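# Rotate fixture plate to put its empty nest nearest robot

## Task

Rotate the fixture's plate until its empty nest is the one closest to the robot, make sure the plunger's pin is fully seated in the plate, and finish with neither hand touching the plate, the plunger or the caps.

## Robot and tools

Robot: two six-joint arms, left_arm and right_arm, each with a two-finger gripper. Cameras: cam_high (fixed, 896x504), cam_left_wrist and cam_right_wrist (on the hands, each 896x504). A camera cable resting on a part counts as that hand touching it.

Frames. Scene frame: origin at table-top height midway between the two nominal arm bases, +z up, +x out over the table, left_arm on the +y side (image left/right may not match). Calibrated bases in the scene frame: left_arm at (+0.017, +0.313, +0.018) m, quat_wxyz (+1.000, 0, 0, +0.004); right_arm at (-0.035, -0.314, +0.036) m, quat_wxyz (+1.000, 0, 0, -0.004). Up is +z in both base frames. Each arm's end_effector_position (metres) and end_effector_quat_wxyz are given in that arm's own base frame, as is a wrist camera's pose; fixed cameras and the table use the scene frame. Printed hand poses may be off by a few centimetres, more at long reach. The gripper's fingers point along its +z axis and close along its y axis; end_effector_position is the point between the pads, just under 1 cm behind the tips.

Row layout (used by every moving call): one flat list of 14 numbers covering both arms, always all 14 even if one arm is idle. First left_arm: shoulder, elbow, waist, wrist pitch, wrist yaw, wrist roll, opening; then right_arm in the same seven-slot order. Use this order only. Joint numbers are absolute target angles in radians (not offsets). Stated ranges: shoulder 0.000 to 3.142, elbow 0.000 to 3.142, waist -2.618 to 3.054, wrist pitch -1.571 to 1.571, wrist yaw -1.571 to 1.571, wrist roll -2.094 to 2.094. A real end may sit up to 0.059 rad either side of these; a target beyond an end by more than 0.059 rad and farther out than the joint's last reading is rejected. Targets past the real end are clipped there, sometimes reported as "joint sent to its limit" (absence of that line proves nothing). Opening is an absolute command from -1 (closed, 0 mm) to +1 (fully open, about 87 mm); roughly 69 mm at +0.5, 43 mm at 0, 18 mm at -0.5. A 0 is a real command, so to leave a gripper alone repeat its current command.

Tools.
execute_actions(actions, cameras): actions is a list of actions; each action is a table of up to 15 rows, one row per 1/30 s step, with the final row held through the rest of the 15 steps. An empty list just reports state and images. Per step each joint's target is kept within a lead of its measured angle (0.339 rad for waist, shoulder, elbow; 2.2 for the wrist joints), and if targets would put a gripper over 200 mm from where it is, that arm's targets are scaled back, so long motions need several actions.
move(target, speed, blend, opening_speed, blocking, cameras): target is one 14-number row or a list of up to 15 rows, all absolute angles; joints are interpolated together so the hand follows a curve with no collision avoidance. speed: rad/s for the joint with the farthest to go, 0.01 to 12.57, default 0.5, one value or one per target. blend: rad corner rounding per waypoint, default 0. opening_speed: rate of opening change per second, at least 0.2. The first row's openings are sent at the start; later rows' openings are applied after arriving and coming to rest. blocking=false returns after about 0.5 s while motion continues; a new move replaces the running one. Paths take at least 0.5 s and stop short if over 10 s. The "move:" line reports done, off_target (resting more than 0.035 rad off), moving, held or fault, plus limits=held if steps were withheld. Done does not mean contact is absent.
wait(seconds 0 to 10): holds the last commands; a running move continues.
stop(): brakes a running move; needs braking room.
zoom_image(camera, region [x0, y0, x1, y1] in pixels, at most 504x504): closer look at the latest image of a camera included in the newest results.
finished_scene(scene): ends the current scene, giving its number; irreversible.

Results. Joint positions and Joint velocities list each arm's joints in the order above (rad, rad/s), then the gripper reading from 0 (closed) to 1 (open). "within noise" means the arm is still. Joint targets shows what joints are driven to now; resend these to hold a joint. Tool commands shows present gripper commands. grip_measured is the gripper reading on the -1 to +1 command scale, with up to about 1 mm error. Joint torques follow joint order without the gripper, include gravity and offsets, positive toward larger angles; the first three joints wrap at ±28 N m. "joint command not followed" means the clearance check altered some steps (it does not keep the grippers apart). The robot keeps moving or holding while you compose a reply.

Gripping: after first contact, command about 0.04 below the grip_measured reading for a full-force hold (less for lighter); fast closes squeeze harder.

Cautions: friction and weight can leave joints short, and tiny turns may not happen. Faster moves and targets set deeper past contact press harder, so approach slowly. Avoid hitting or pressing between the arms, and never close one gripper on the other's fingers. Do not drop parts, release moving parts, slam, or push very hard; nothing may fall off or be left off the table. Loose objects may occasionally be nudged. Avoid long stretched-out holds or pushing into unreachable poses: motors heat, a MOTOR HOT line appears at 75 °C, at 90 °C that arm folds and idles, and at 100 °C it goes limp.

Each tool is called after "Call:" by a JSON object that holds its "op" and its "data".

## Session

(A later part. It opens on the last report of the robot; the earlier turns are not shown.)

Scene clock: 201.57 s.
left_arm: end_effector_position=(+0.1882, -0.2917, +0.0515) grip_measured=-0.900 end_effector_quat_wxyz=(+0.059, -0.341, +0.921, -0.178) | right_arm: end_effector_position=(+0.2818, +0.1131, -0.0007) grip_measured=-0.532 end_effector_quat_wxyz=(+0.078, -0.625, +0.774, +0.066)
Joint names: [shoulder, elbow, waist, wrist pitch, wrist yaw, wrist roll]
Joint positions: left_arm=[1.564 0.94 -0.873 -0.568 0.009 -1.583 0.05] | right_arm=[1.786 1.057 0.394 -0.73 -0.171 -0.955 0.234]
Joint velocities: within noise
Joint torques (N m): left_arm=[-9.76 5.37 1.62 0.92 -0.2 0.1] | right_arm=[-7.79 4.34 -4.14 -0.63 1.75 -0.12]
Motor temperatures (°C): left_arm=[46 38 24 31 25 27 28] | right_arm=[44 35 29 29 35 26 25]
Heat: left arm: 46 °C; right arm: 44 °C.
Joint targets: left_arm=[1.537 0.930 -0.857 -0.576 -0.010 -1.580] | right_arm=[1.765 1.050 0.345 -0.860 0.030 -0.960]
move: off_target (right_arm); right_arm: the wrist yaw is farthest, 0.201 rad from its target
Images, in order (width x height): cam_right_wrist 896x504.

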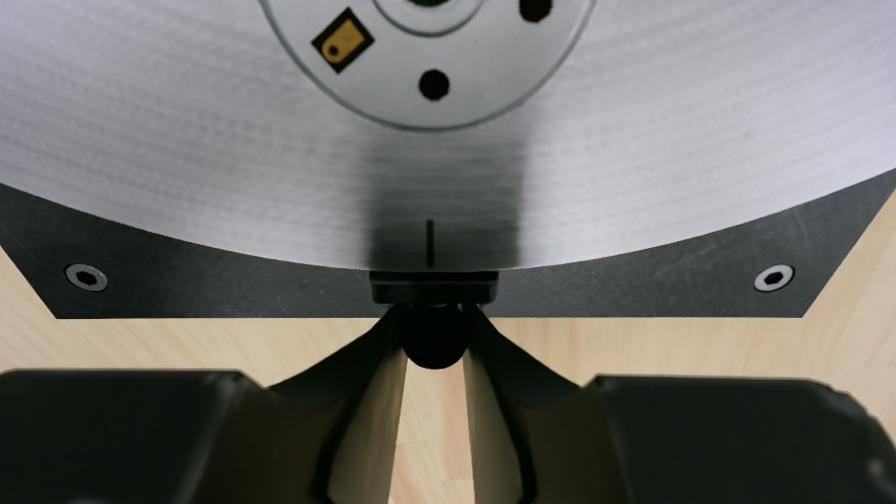

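Call:
{"op": "move", "data": {"target": [1.624, 1.007, -0.906, -0.576, -0.01, -1.58, -0.9, 1.765, 1.05, 0.345, -0.86, 0.03, -0.96, -0.85], "speed": 0.1, "cameras": ["cam_left_wrist", "cam_right_wrist"]}}

Call:
{"op": "zoom_image", "data": {"camera": "cam_right_wrist", "region": [340, 200, 540, 380]}}

Call:
{"op": "zoom_image", "data": {"camera": "cam_left_wrist", "region": [340, 200, 600, 420]}}

Scene clock: 205.63 s.
left_arm: end_effector_position=(+0.1883, -0.3037, +0.0494) grip_measured=-0.900 end_effector_quat_wxyz=(+0.058, -0.330, +0.926, -0.175) | right_arm: end_effector_position=(+0.2818, +0.1131, -0.0007) grip_measured=-0.532 end_effector_quat_wxyz=(+0.078, -0.625, +0.774, +0.066)
Joint names: [shoulder, elbow, waist, wrist pitch, wrist yaw, wrist roll]
Joint positions: left_arm=[1.611 0.982 -0.897 -0.571 0.003 -1.583 0.05] | right_arm=[1.786 1.057 0.394 -0.73 -0.171 -0.955 0.234]
Joint velocities: within noise
Joint torques (N m): left_arm=[-6.28 8.85 -0.98 0.94 -0.15 0.09] | right_arm=[-7.8 4.38 -4.15 -0.62 1.75 -0.12]
Motor temperatures (°C): left_arm=[46 38 24 31 25 27 28] | right_arm=[44 35 29 29 35 26 25]
Heat: left arm: 46 °C; right arm: 44 °C.
Joint targets: left_arm=[1.624 1.007 -0.906 -0.576 -0.010 -1.580] | right_arm=[1.765 1.050 0.345 -0.860 0.030 -0.960]
move: off_target (right_arm); right_arm: the wrist yaw is farthest, 0.201 rad from its target
Images, in order (width x height): cam_left_wrist 896x504, cam_right_wrist 896x504.

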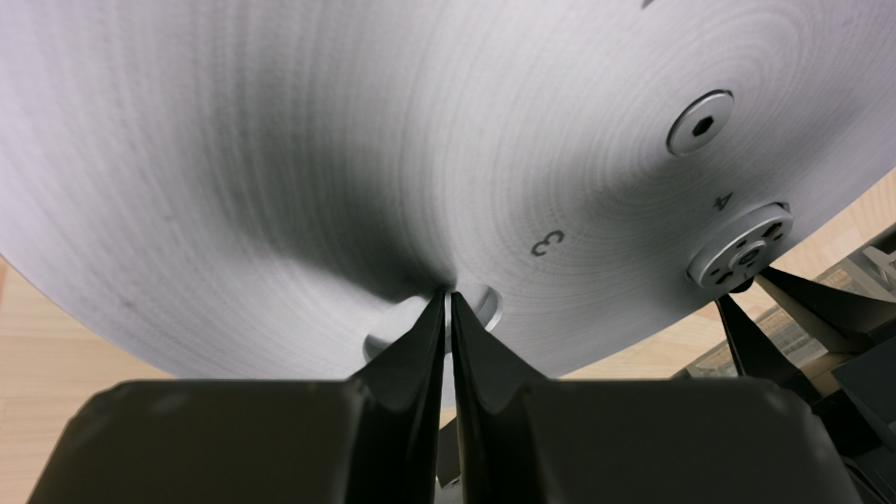

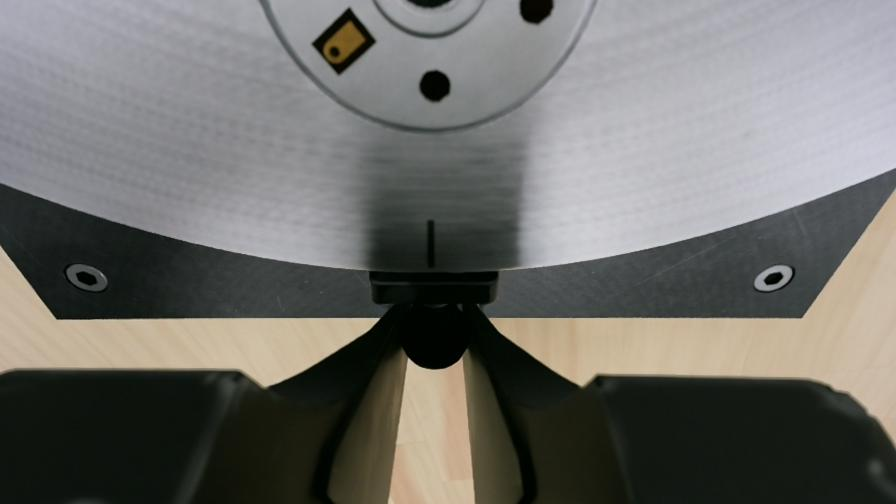

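Scaled by 2.520 from the camera's 896x504 image, which has a finer 1280x720 frame.

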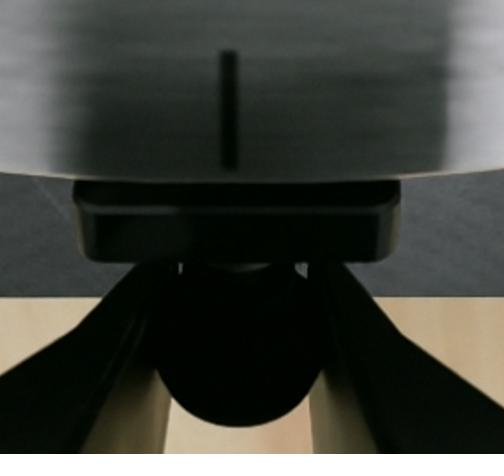

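Scaled by 1.938 from the camera's 896x504 image, which has a finer 1280x720 frame.

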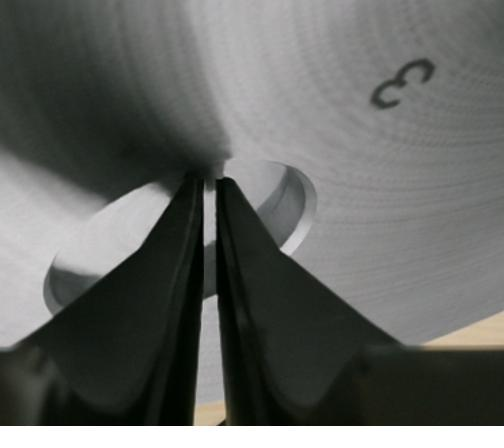

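Call:
{"op": "move", "data": {"target": [1.646, 1.03, -0.918, -0.576, -0.01, -1.58, -0.9, 1.765, 1.05, 0.345, -0.86, 0.03, -0.96, -0.85], "speed": 0.05, "cameras": ["cam_left_wrist", "cam_right_wrist"]}}

Call:
{"op": "zoom_image", "data": {"camera": "cam_right_wrist", "region": [340, 200, 540, 380]}}

Call:
{"op": "zoom_image", "data": {"camera": "cam_left_wrist", "region": [340, 200, 600, 420]}}

Scene clock: 207.30 s.
left_arm: end_effector_position=(+0.1884, -0.3103, +0.0492) grip_measured=-0.900 end_effector_quat_wxyz=(+0.057, -0.325, +0.928, -0.175) | right_arm: end_effector_position=(+0.2818, +0.1131, -0.0007) grip_measured=-0.532 end_effector_quat_wxyz=(+0.078, -0.625, +0.774, +0.066)
Joint names: [shoulder, elbow, waist, wrist pitch, wrist yaw, wrist roll]
Joint positions: left_arm=[1.633 1.004 -0.909 -0.572 0.003 -1.583 0.05] | right_arm=[1.786 1.057 0.394 -0.73 -0.171 -0.955 0.234]
Joint velocities: within noise
Joint torques (N m): left_arm=[-6.45 8.88 -1.03 0.95 -0.15 0.09] | right_arm=[-7.8 4.37 -4.16 -0.63 1.75 -0.12]
Motor temperatures (°C): left_arm=[46 38 24 31 25 27 28] | right_arm=[44 35 29 29 35 26 25]
Heat: left arm: 46 °C; right arm: 44 °C.
Joint targets: left_arm=[1.646 1.030 -0.918 -0.576 -0.010 -1.580] | right_arm=[1.765 1.050 0.345 -0.860 0.030 -0.960]
move: off_target (right_arm); right_arm: the wrist yaw is farthest, 0.201 rad from its target
Images, in order (width x height): cam_left_wrist 896x504, cam_right_wrist 896x504.

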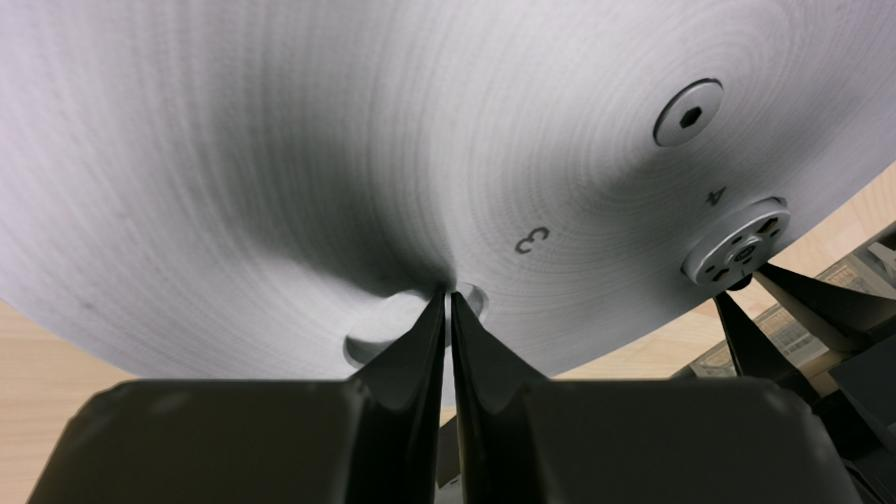

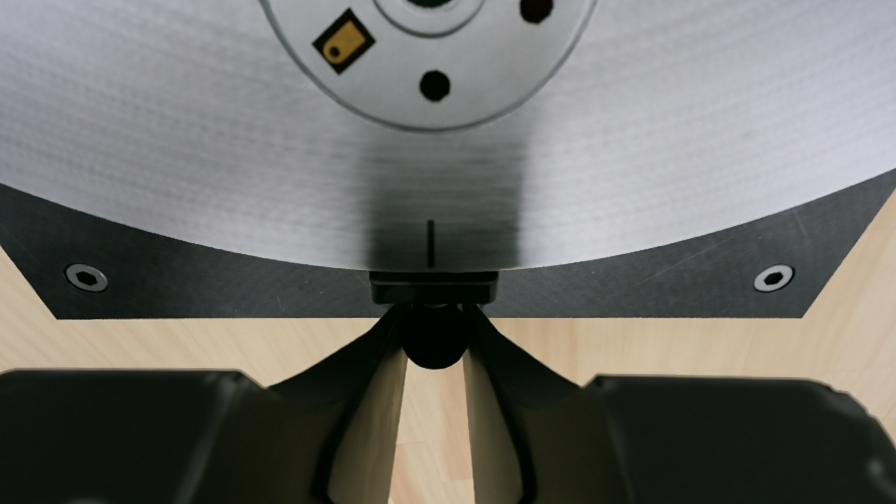

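Scaled by 2.520 from the camera's 896x504 image, which has a finer 1280x720 frame.

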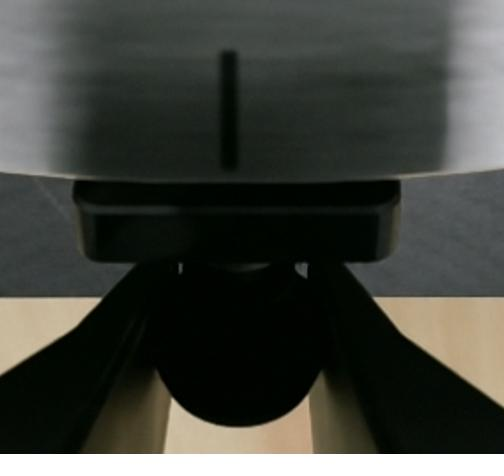

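Scaled by 1.938 from the camera's 896x504 image, which has a finer 1280x720 frame.

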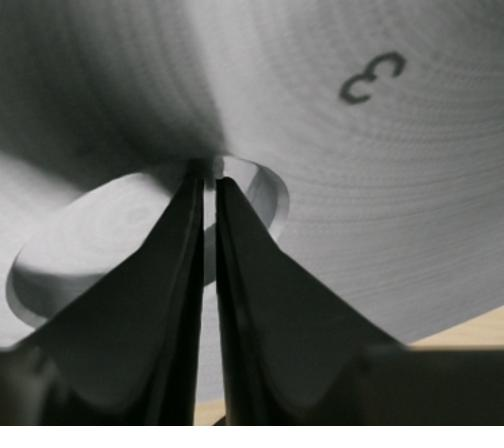

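Call:
{"op": "move", "data": {"target": [1.654, 1.038, -0.922, -0.576, -0.01, -1.58, -0.9, 1.765, 1.05, 0.345, -0.86, 0.03, -0.96, -0.85], "speed": 0.03, "cameras": ["cam_left_wrist", "cam_right_wrist"]}}

Call:
{"op": "zoom_image", "data": {"camera": "cam_right_wrist", "region": [340, 200, 540, 380]}}

Call:
{"op": "zoom_image", "data": {"camera": "cam_left_wrist", "region": [340, 200, 600, 420]}}

Scene clock: 208.53 s.
left_arm: end_effector_position=(+0.1893, -0.3123, +0.0493) grip_measured=-0.900 end_effector_quat_wxyz=(+0.057, -0.324, +0.928, -0.175) | right_arm: end_effector_position=(+0.2818, +0.1131, -0.0007) grip_measured=-0.532 end_effector_quat_wxyz=(+0.078, -0.625, +0.774, +0.066)
Joint names: [shoulder, elbow, waist, wrist pitch, wrist yaw, wrist roll]
Joint positions: left_arm=[1.64 1.013 -0.91 -0.573 0.002 -1.583 0.05] | right_arm=[1.786 1.057 0.394 -0.73 -0.171 -0.955 0.234]
Joint velocities: within noise
Joint torques (N m): left_arm=[-6.48 8.85 -1.28 0.95 -0.14 0.08] | right_arm=[-7.82 4.37 -4.15 -0.63 1.75 -0.12]
Motor temperatures (°C): left_arm=[46 38 24 31 25 27 28] | right_arm=[44 35 29 29 35 26 25]
Heat: left arm: 46 °C; right arm: 44 °C.
Joint targets: left_arm=[1.654 1.038 -0.922 -0.576 -0.010 -1.580] | right_arm=[1.765 1.050 0.345 -0.860 0.030 -0.960]
move: off_target (right_arm); right_arm: the wrist yaw is farthest, 0.201 rad from its target
Images, in order (width x height): cam_left_wrist 896x504, cam_right_wrist 896x504.

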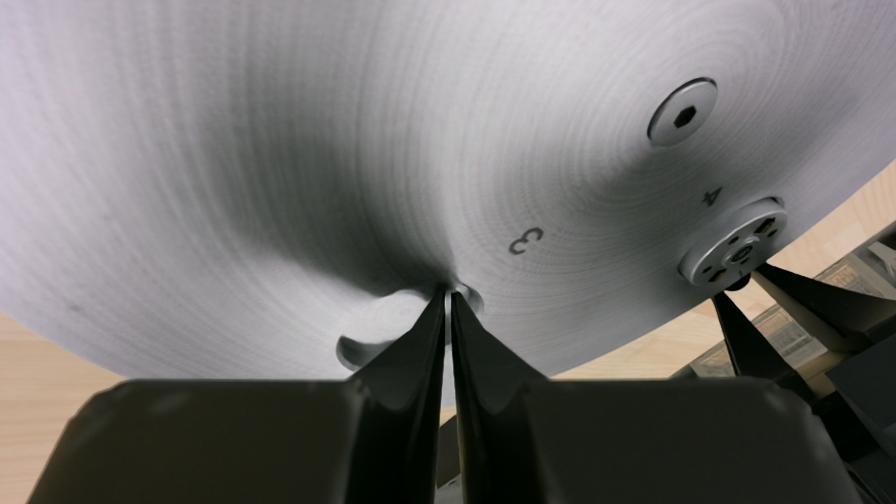

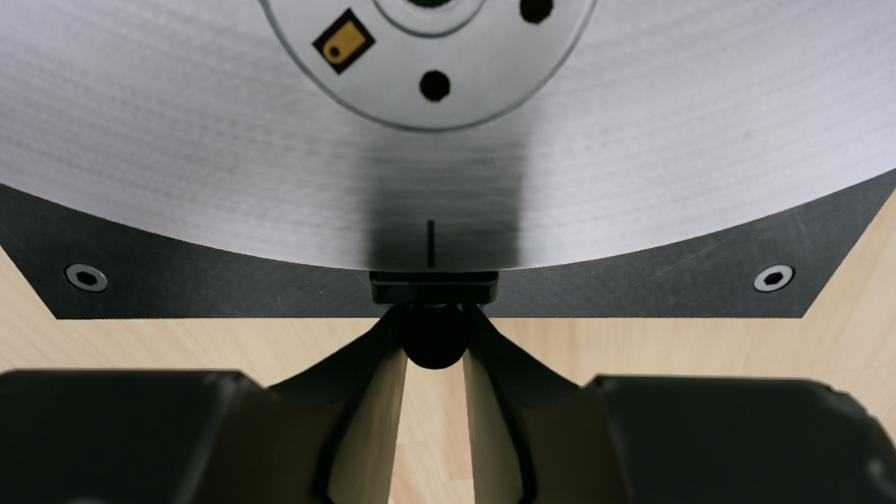

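Scaled by 2.520 from the camera's 896x504 image, which has a finer 1280x720 frame.

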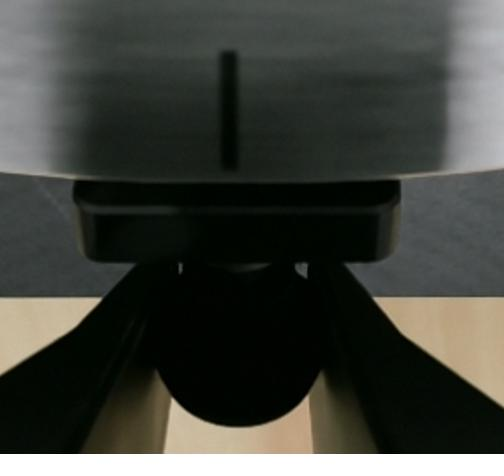

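Scaled by 1.938 from the camera's 896x504 image, which has a finer 1280x720 frame.

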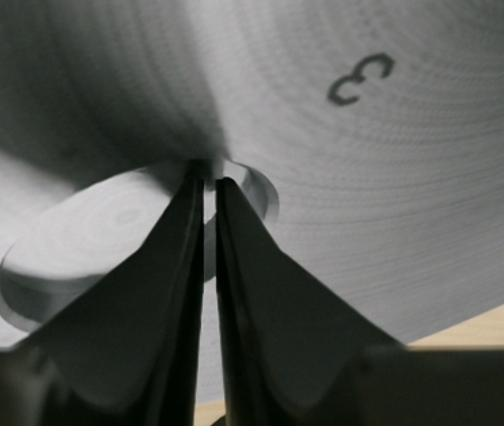

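Call:
{"op": "move", "data": {"target": [1.66, 1.044, -0.925, -0.576, -0.01, -1.58, -0.9, 1.765, 1.05, 0.345, -0.86, 0.03, -0.96, -0.85], "speed": 0.02, "cameras": ["cam_right_wrist"]}}

Call:
{"op": "zoom_image", "data": {"camera": "cam_right_wrist", "region": [340, 200, 540, 380]}}

Call:
{"op": "move", "data": {"target": [1.666, 1.05, -0.928, -0.576, -0.01, -1.58, -0.9, 1.765, 1.05, 0.345, -0.86, 0.03, -0.96, -0.85], "speed": 0.02, "cameras": ["cam_right_wrist"]}}

Call:
{"op": "zoom_image", "data": {"camera": "cam_right_wrist", "region": [340, 200, 540, 380]}}

Scene clock: 209.90 s.
left_arm: end_effector_position=(+0.1887, -0.3144, +0.0493) grip_measured=-0.900 end_effector_quat_wxyz=(+0.057, -0.322, +0.929, -0.175) | right_arm: end_effector_position=(+0.2818, +0.1131, -0.0007) grip_measured=-0.532 end_effector_quat_wxyz=(+0.078, -0.625, +0.774, +0.066)
Joint names: [shoulder, elbow, waist, wrist pitch, wrist yaw, wrist roll]
Joint positions: left_arm=[1.646 1.019 -0.915 -0.573 0.002 -1.583 0.05] | right_arm=[1.786 1.057 0.394 -0.73 -0.171 -0.955 0.234]
Joint velocities: left_arm=[-0.017 -0.037 -0.017 0.051 -0.168 -0.066 0.007] | right_arm=[within noise]
Joint torques (N m): left_arm=[-6.53 8.85 -1.06 0.95 -0.15 0.1] | right_arm=[-7.8 4.36 -4.14 -0.63 1.75 -0.12]
Motor temperatures (°C): left_arm=[46 38 24 31 25 27 28] | right_arm=[44 35 29 29 35 26 25]
Heat: left arm: 46 °C; right arm: 44 °C.
Joint targets: left_arm=[1.660 1.044 -0.925 -0.576 -0.010 -1.580] | right_arm=[1.765 1.050 0.345 -0.860 0.030 -0.960]
move: off_target (right_arm); right_arm: the wrist yaw is farthest, 0.201 rad from its target
Images, in order (width x height): cam_right_wrist 896x504.

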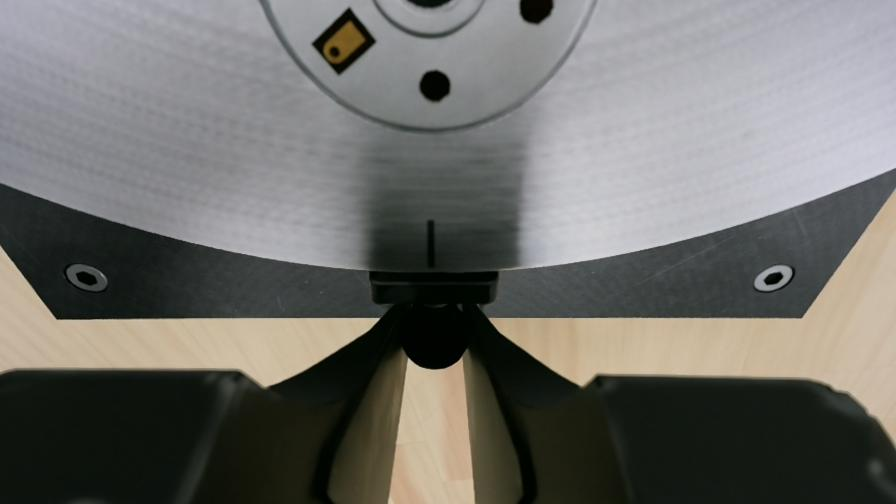

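Scaled by 2.520 from the camera's 896x504 image, which has a finer 1280x720 frame.

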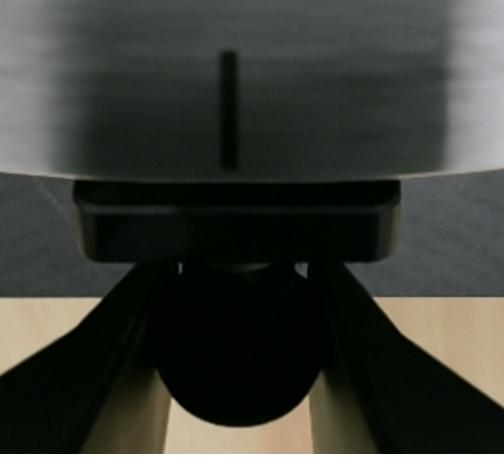

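Scene clock: 210.60 s.
left_arm: end_effector_position=(+0.1887, -0.3163, +0.0493) grip_measured=-0.900 end_effector_quat_wxyz=(+0.057, -0.321, +0.929, -0.175) | right_arm: end_effector_position=(+0.2818, +0.1131, -0.0007) grip_measured=-0.532 end_effector_quat_wxyz=(+0.078, -0.625, +0.774, +0.066)
Joint names: [shoulder, elbow, waist, wrist pitch, wrist yaw, wrist roll]
Joint positions: left_arm=[1.652 1.025 -0.918 -0.573 0.002 -1.583 0.05] | right_arm=[1.786 1.057 0.394 -0.73 -0.171 -0.955 0.234]
Joint velocities: within noise
Joint torques (N m): left_arm=[-6.58 8.83 -1.06 0.95 -0.14 0.1] | right_arm=[-7.8 4.36 -4.14 -0.63 1.75 -0.12]
Motor temperatures (°C): left_arm=[46 38 24 31 25 27 28] | right_arm=[44 35 29 29 35 26 25]
Heat: left arm: 46 °C; right arm: 44 °C.
Joint targets: left_arm=[1.666 1.050 -0.928 -0.576 -0.010 -1.580] | right_arm=[1.765 1.050 0.345 -0.860 0.030 -0.960]
move: off_target (right_arm); right_arm: the wrist yaw is farthest, 0.201 rad from its target
Images, in order (width x height): cam_right_wrist 896x504.

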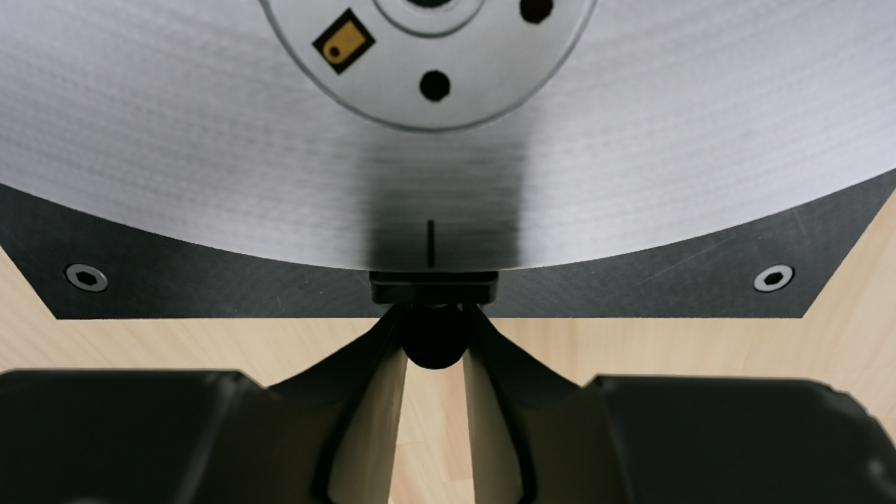

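Scaled by 2.520 from the camera's 896x504 image, which has a finer 1280x720 frame.

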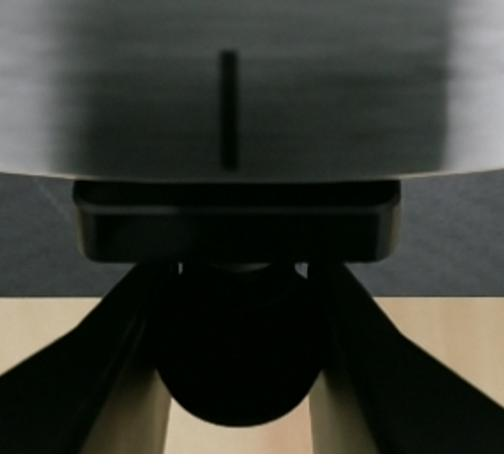

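Call:
{"op": "move", "data": {"target": [1.672, 1.056, -0.931, -0.576, -0.01, -1.58, -0.9, 1.765, 1.05, 0.345, -0.86, 0.03, -0.96, -0.85], "speed": 0.02, "cameras": ["cam_right_wrist", "cam_left_wrist"]}}

Call:
{"op": "zoom_image", "data": {"camera": "cam_right_wrist", "region": [340, 200, 540, 380]}}

Call:
{"op": "zoom_image", "data": {"camera": "cam_left_wrist", "region": [340, 200, 600, 420]}}

Scene clock: 211.97 s.
left_arm: end_effector_position=(+0.1893, -0.3170, +0.0492) grip_measured=-0.900 end_effector_quat_wxyz=(+0.057, -0.321, +0.929, -0.175) | right_arm: end_effector_position=(+0.2817, +0.1131, -0.0007) grip_measured=-0.532 end_effector_quat_wxyz=(+0.078, -0.625, +0.774, +0.067)
Joint names: [shoulder, elbow, waist, wrist pitch, wrist yaw, wrist roll]
Joint positions: left_arm=[1.657 1.031 -0.918 -0.576 0.002 -1.583 0.05] | right_arm=[1.786 1.057 0.394 -0.73 -0.171 -0.955 0.234]
Joint velocities: within noise
Joint torques (N m): left_arm=[-6.52 8.88 -1.35 0.97 -0.14 0.1] | right_arm=[-7.8 4.33 -4.15 -0.63 1.75 -0.13]
Motor temperatures (°C): left_arm=[46 38 24 31 25 27 28] | right_arm=[44 35 29 29 35 26 25]
Heat: left arm: 46 °C; right arm: 44 °C.
Joint targets: left_arm=[1.672 1.056 -0.931 -0.576 -0.010 -1.580] | right_arm=[1.765 1.050 0.345 -0.860 0.030 -0.960]
move: off_target (right_arm); right_arm: the wrist yaw is farthest, 0.201 rad from its target
Images, in order (width x height): cam_left_wrist 896x504, cam_right_wrist 896x504.

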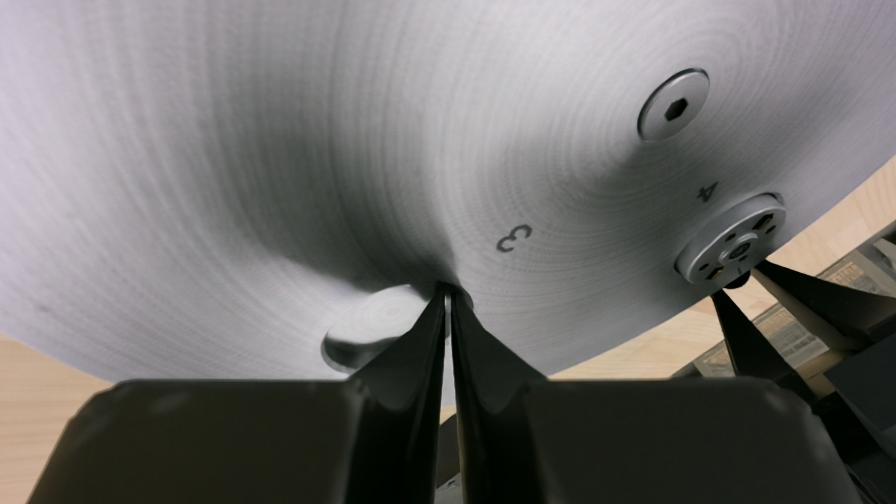

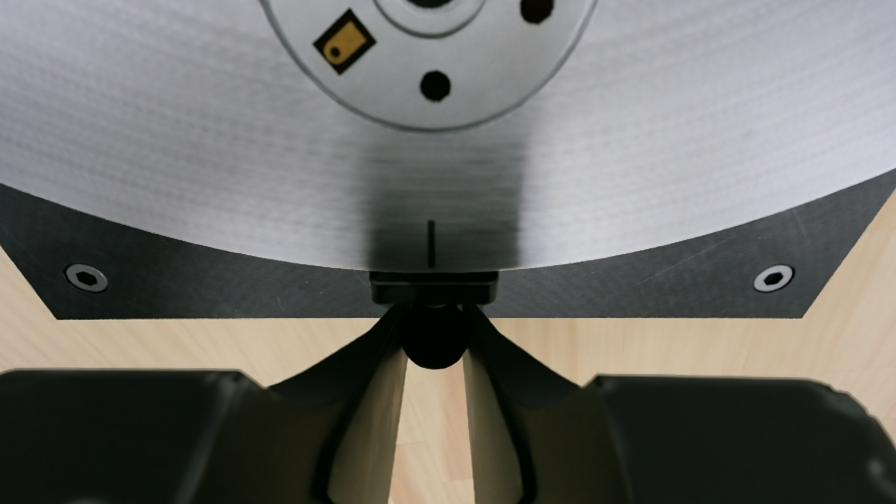

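Scaled by 2.520 from the camera's 896x504 image, which has a finer 1280x720 frame.

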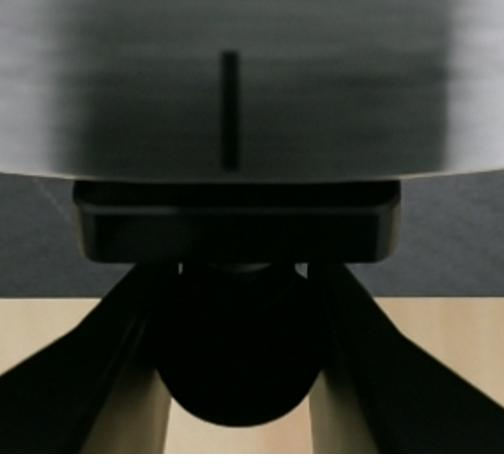

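Scaled by 1.938 from the camera's 896x504 image, which has a finer 1280x720 frame.

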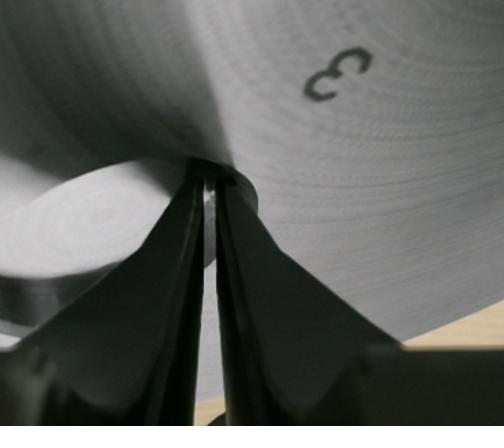

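Call:
{"op": "move", "data": {"target": [1.676, 1.06, -0.935, -0.576, -0.01, -1.58, -0.9, 1.765, 1.05, 0.345, -0.86, 0.03, -0.96, -0.85], "speed": 0.02, "cameras": ["cam_right_wrist"]}}

Call:
{"op": "zoom_image", "data": {"camera": "cam_right_wrist", "region": [340, 200, 540, 380]}}

Scene clock: 213.10 s.
left_arm: end_effector_position=(+0.1884, -0.3179, +0.0491) grip_measured=-0.900 end_effector_quat_wxyz=(+0.057, -0.319, +0.930, -0.173) | right_arm: end_effector_position=(+0.2817, +0.1131, -0.0007) grip_measured=-0.532 end_effector_quat_wxyz=(+0.078, -0.625, +0.774, +0.067)
Joint names: [shoulder, elbow, waist, wrist pitch, wrist yaw, wrist roll]
Joint positions: left_arm=[1.659 1.035 -0.923 -0.58 -0.001 -1.583 0.05] | right_arm=[1.786 1.057 0.394 -0.73 -0.171 -0.955 0.234]
Joint velocities: within noise
Joint torques (N m): left_arm=[-6.41 8.8 -1.25 1.01 -0.12 0.1] | right_arm=[-7.79 4.34 -4.15 -0.63 1.75 -0.12]
Motor temperatures (°C): left_arm=[46 38 24 31 25 27 28] | right_arm=[44 35 29 29 35 26 25]
Heat: left arm: 46 °C; right arm: 44 °C.
Joint targets: left_arm=[1.676 1.060 -0.935 -0.576 -0.010 -1.580] | right_arm=[1.765 1.050 0.345 -0.860 0.030 -0.960]
move: off_target (right_arm); right_arm: the wrist yaw is farthest, 0.201 rad from its target
Images, in order (width x height): cam_right_wrist 896x504.

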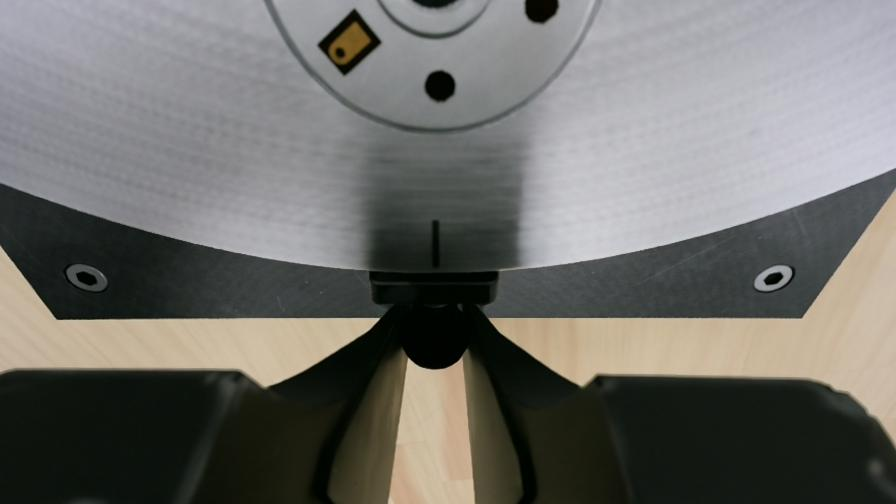

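Scaled by 2.520 from the camera's 896x504 image, which has a finer 1280x720 frame.

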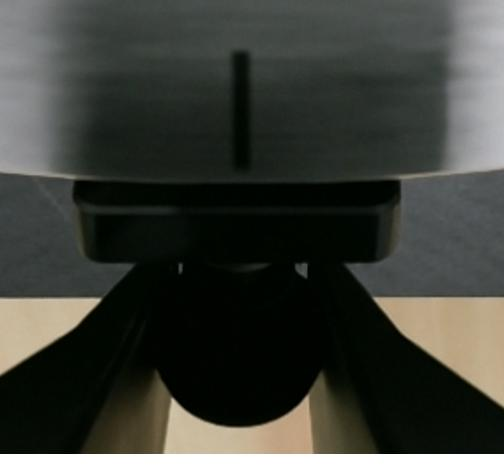

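Call:
{"op": "move", "data": {"target": [1.676, 1.06, -0.935, -0.576, -0.01, -1.58, -0.9, 1.78, 1.055, 0.385, -0.72, -0.17, -0.956, -0.85], "speed": 0.15, "cameras": ["cam_right_wrist"]}}

Call:
{"op": "zoom_image", "data": {"camera": "cam_right_wrist", "region": [340, 200, 540, 380]}}

Call:
{"op": "move", "data": {"target": [1.676, 1.06, -0.935, -0.576, -0.01, -1.58, -0.9, 1.786, 1.057, 0.405, -0.68, -0.24, -0.953, -0.85], "speed": 0.15, "cameras": ["cam_right_wrist"]}}

Call:
{"op": "zoom_image", "data": {"camera": "cam_right_wrist", "region": [340, 200, 540, 380]}}

Scene clock: 216.03 s.
left_arm: end_effector_position=(+0.1883, -0.3178, +0.0492) grip_measured=-0.900 end_effector_quat_wxyz=(+0.057, -0.319, +0.930, -0.173) | right_arm: end_effector_position=(+0.2834, +0.1195, -0.0006) grip_measured=-0.532 end_effector_quat_wxyz=(+0.089, -0.625, +0.772, +0.078)
Joint names: [shoulder, elbow, waist, wrist pitch, wrist yaw, wrist roll]
Joint positions: left_arm=[1.659 1.035 -0.923 -0.581 -0.001 -1.583 0.05] | right_arm=[1.786 1.057 0.394 -0.714 -0.2 -0.955 0.234]
Joint velocities: within noise
Joint torques (N m): left_arm=[-6.42 8.83 -1.25 1.03 -0.11 0.1] | right_arm=[-6.61 4.98 -1.14 0.61 0.11 -0.08]
Motor temperatures (°C): left_arm=[46 39 24 31 25 27 28] | right_arm=[44 35 28 29 35 26 25]
Heat: left arm: 46 °C; right arm: 44 °C.
Joint targets: left_arm=[1.676 1.060 -0.935 -0.576 -0.010 -1.580] | right_arm=[1.780 1.055 0.385 -0.720 -0.170 -0.956]
move: done
Images, in order (width x height): cam_right_wrist 896x504.

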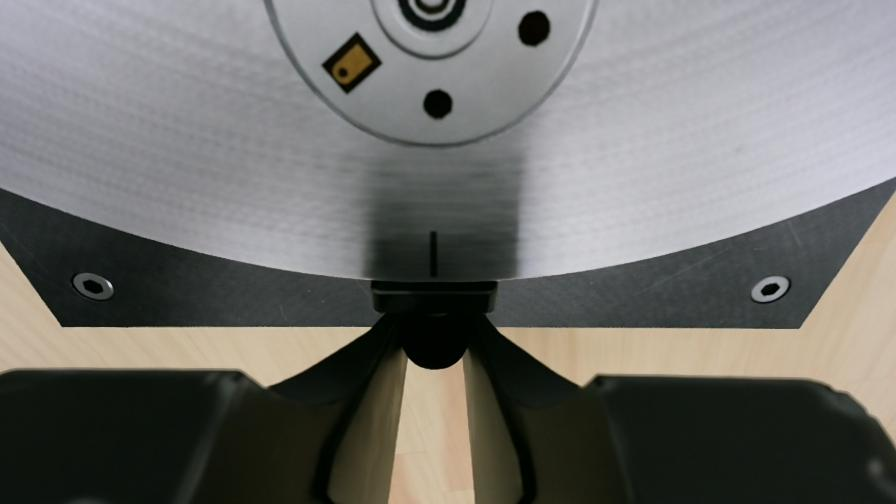

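Scaled by 2.520 from the camera's 896x504 image, which has a finer 1280x720 frame.

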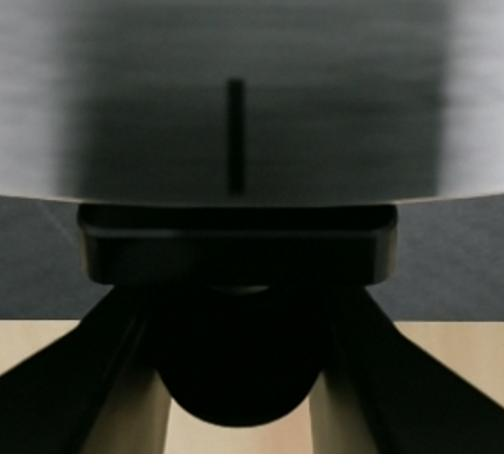

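Scene clock: 216.77 s.
left_arm: end_effector_position=(+0.1883, -0.3178, +0.0492) grip_measured=-0.900 end_effector_quat_wxyz=(+0.057, -0.319, +0.930, -0.173) | right_arm: end_effector_position=(+0.2827, +0.1220, -0.0007) grip_measured=-0.532 end_effector_quat_wxyz=(+0.091, -0.626, +0.770, +0.083)
Joint names: [shoulder, elbow, waist, wrist pitch, wrist yaw, wrist roll]
Joint positions: left_arm=[1.659 1.035 -0.923 -0.581 -0.001 -1.583 0.05] | right_arm=[1.786 1.057 0.396 -0.712 -0.21 -0.955 0.234]
Joint velocities: within noise
Joint torques (N m): left_arm=[-6.41 8.8 -1.25 1.03 -0.12 0.1] | right_arm=[-6.01 5.03 0.17 1 -0.46 -0.05]
Motor temperatures (°C): left_arm=[46 39 24 31 25 27 28] | right_arm=[44 35 28 29 35 26 25]
Heat: left arm: 46 °C; right arm: 44 °C.
Joint targets: left_arm=[1.676 1.060 -0.935 -0.576 -0.010 -1.580] | right_arm=[1.786 1.057 0.405 -0.680 -0.240 -0.953]
move: done
Images, in order (width x height): cam_right_wrist 896x504.

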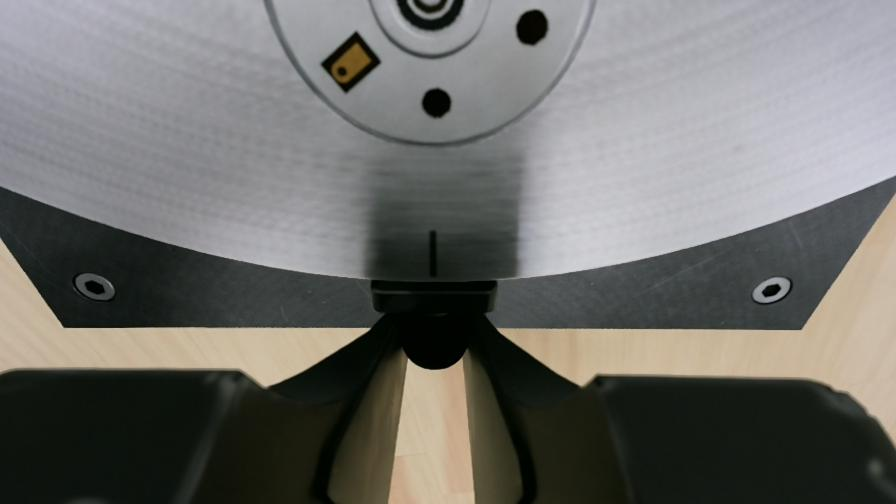

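Scaled by 2.520 from the camera's 896x504 image, which has a finer 1280x720 frame.

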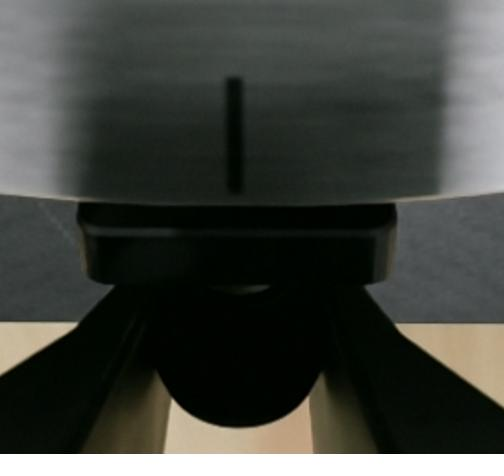

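Call:
{"op": "move", "data": {"target": [1.676, 1.06, -0.935, -0.576, -0.01, -1.58, -0.9, 1.786, 1.057, 0.405, -0.68, -0.24, -0.953, 0.2], "speed": 0.15, "opening_speed": 0.8, "cameras": ["cam_right_wrist"]}}

Call:
{"op": "zoom_image", "data": {"camera": "cam_right_wrist", "region": [340, 200, 540, 380]}}

Scene clock: 218.80 s.
left_arm: end_effector_position=(+0.1883, -0.3178, +0.0492) grip_measured=-0.900 end_effector_quat_wxyz=(+0.057, -0.319, +0.930, -0.173) | right_arm: end_effector_position=(+0.2843, +0.1249, -0.0006) grip_measured=+0.200 end_effector_quat_wxyz=(+0.097, -0.626, +0.769, +0.087)
Joint names: [shoulder, elbow, waist, wrist pitch, wrist yaw, wrist roll]
Joint positions: left_arm=[1.659 1.035 -0.923 -0.581 -0.001 -1.583 0.05] | right_arm=[1.786 1.057 0.396 -0.702 -0.222 -0.955 0.6]
Joint velocities: within noise
Joint torques (N m): left_arm=[-6.42 8.8 -1.29 1.02 -0.12 0.1] | right_arm=[-6.04 5.03 0.18 0.91 -0.34 -0.05]
Motor temperatures (°C): left_arm=[46 39 24 31 25 27 28] | right_arm=[44 35 28 29 35 26 25]
Heat: left arm: 46 °C; right arm: 44 °C.
Joint targets: left_arm=[1.676 1.060 -0.935 -0.576 -0.010 -1.580] | right_arm=[1.786 1.057 0.405 -0.680 -0.240 -0.953]
move: done
Images, in order (width x height): cam_right_wrist 896x504.

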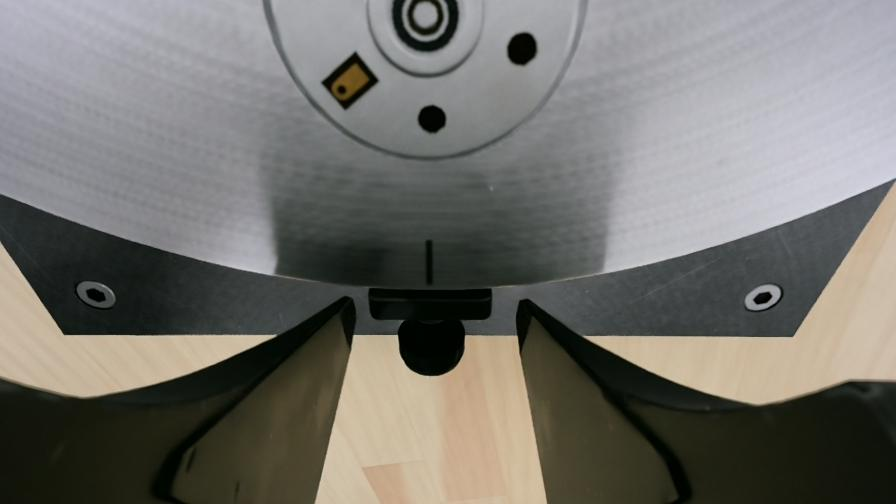

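Scaled by 2.520 from the camera's 896x504 image, which has a finer 1280x720 frame.

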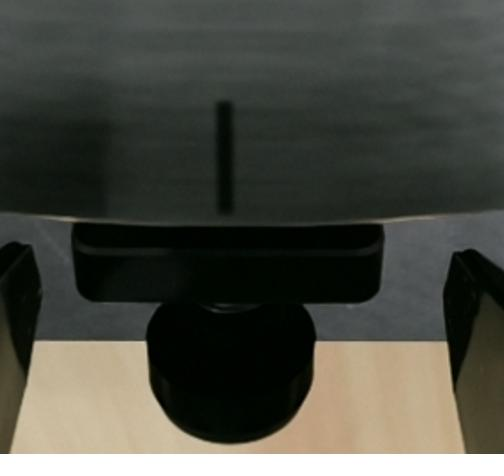

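Call:
{"op": "move", "data": {"target": [[1.66, 1.05, -0.92, -0.58, -0.01, -1.58, -0.9, 1.786, 1.057, 0.405, -0.68, -0.24, -0.953, 0.2], [1.585, 1.195, -0.92, -0.78, -0.01, -1.58, -0.9, 1.70, 1.215, 0.405, -0.92, -0.24, -0.953, 0.2]], "speed": 0.2}}

Scene clock: 222.37 s.
left_arm: end_effector_position=(+0.1871, -0.3163, +0.0906) grip_measured=-0.900 end_effector_quat_wxyz=(+0.054, -0.319, +0.932, -0.164) | right_arm: end_effector_position=(+0.2806, +0.1236, +0.0451) grip_measured=+0.200 end_effector_quat_wxyz=(+0.084, -0.625, +0.770, +0.092)
Joint names: [shoulder, elbow, waist, wrist pitch, wrist yaw, wrist roll]
Joint positions: left_arm=[1.619 1.17 -0.923 -0.774 -0.001 -1.583 0.05] | right_arm=[1.73 1.186 0.396 -0.917 -0.223 -0.955 0.6]
Joint velocities: within noise
Joint torques (N m): left_arm=[-11.22 8.99 0.28 0.89 -0.12 0.1] | right_arm=[-8.43 7.8 0.17 0.62 -0.33 -0.05]
Motor temperatures (°C): left_arm=[46 39 24 31 25 27 28] | right_arm=[44 35 28 29 34 26 25]
Heat: left arm: 46 °C; right arm: 44 °C.
Joint targets: left_arm=[1.585 1.195 -0.920 -0.780 -0.010 -1.580] | right_arm=[1.700 1.215 0.405 -0.920 -0.240 -0.953]
move: done

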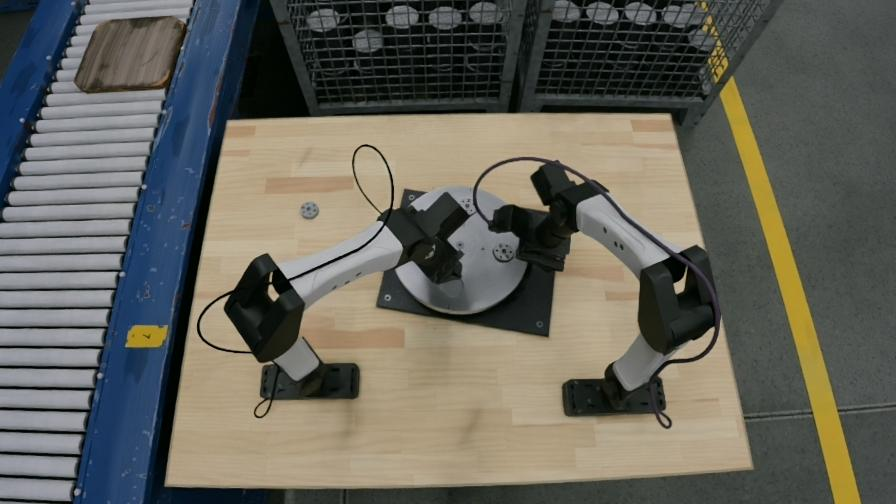

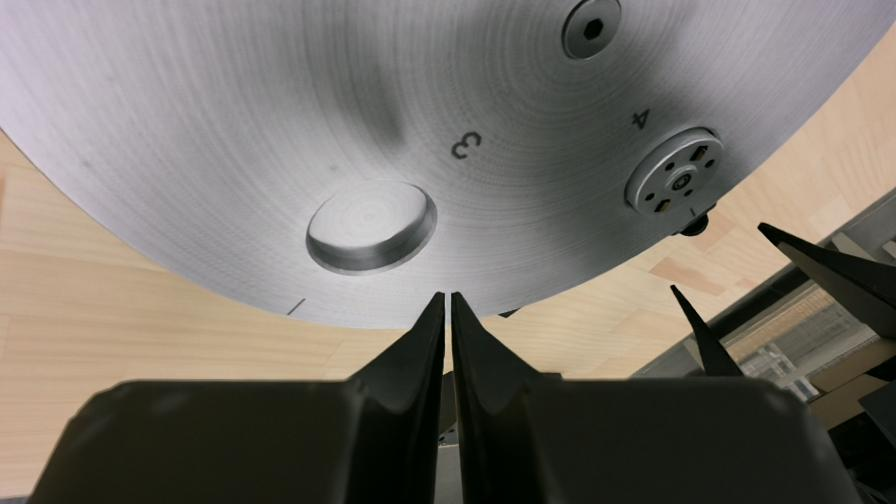

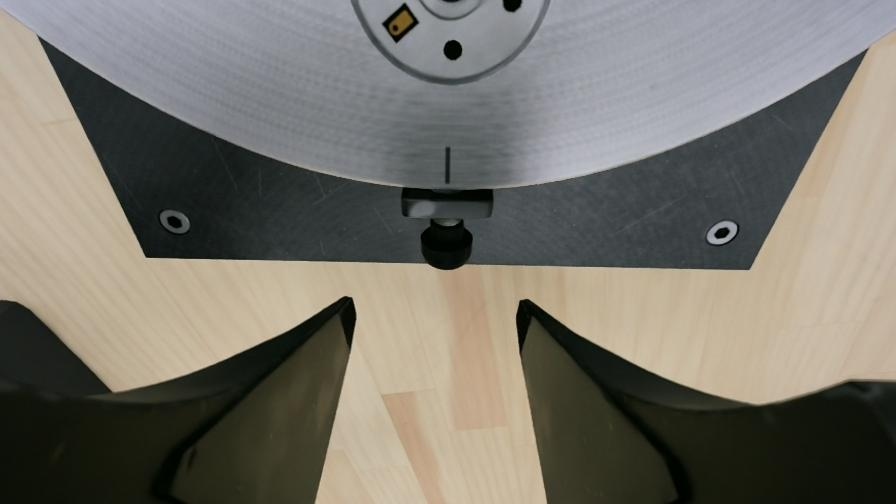

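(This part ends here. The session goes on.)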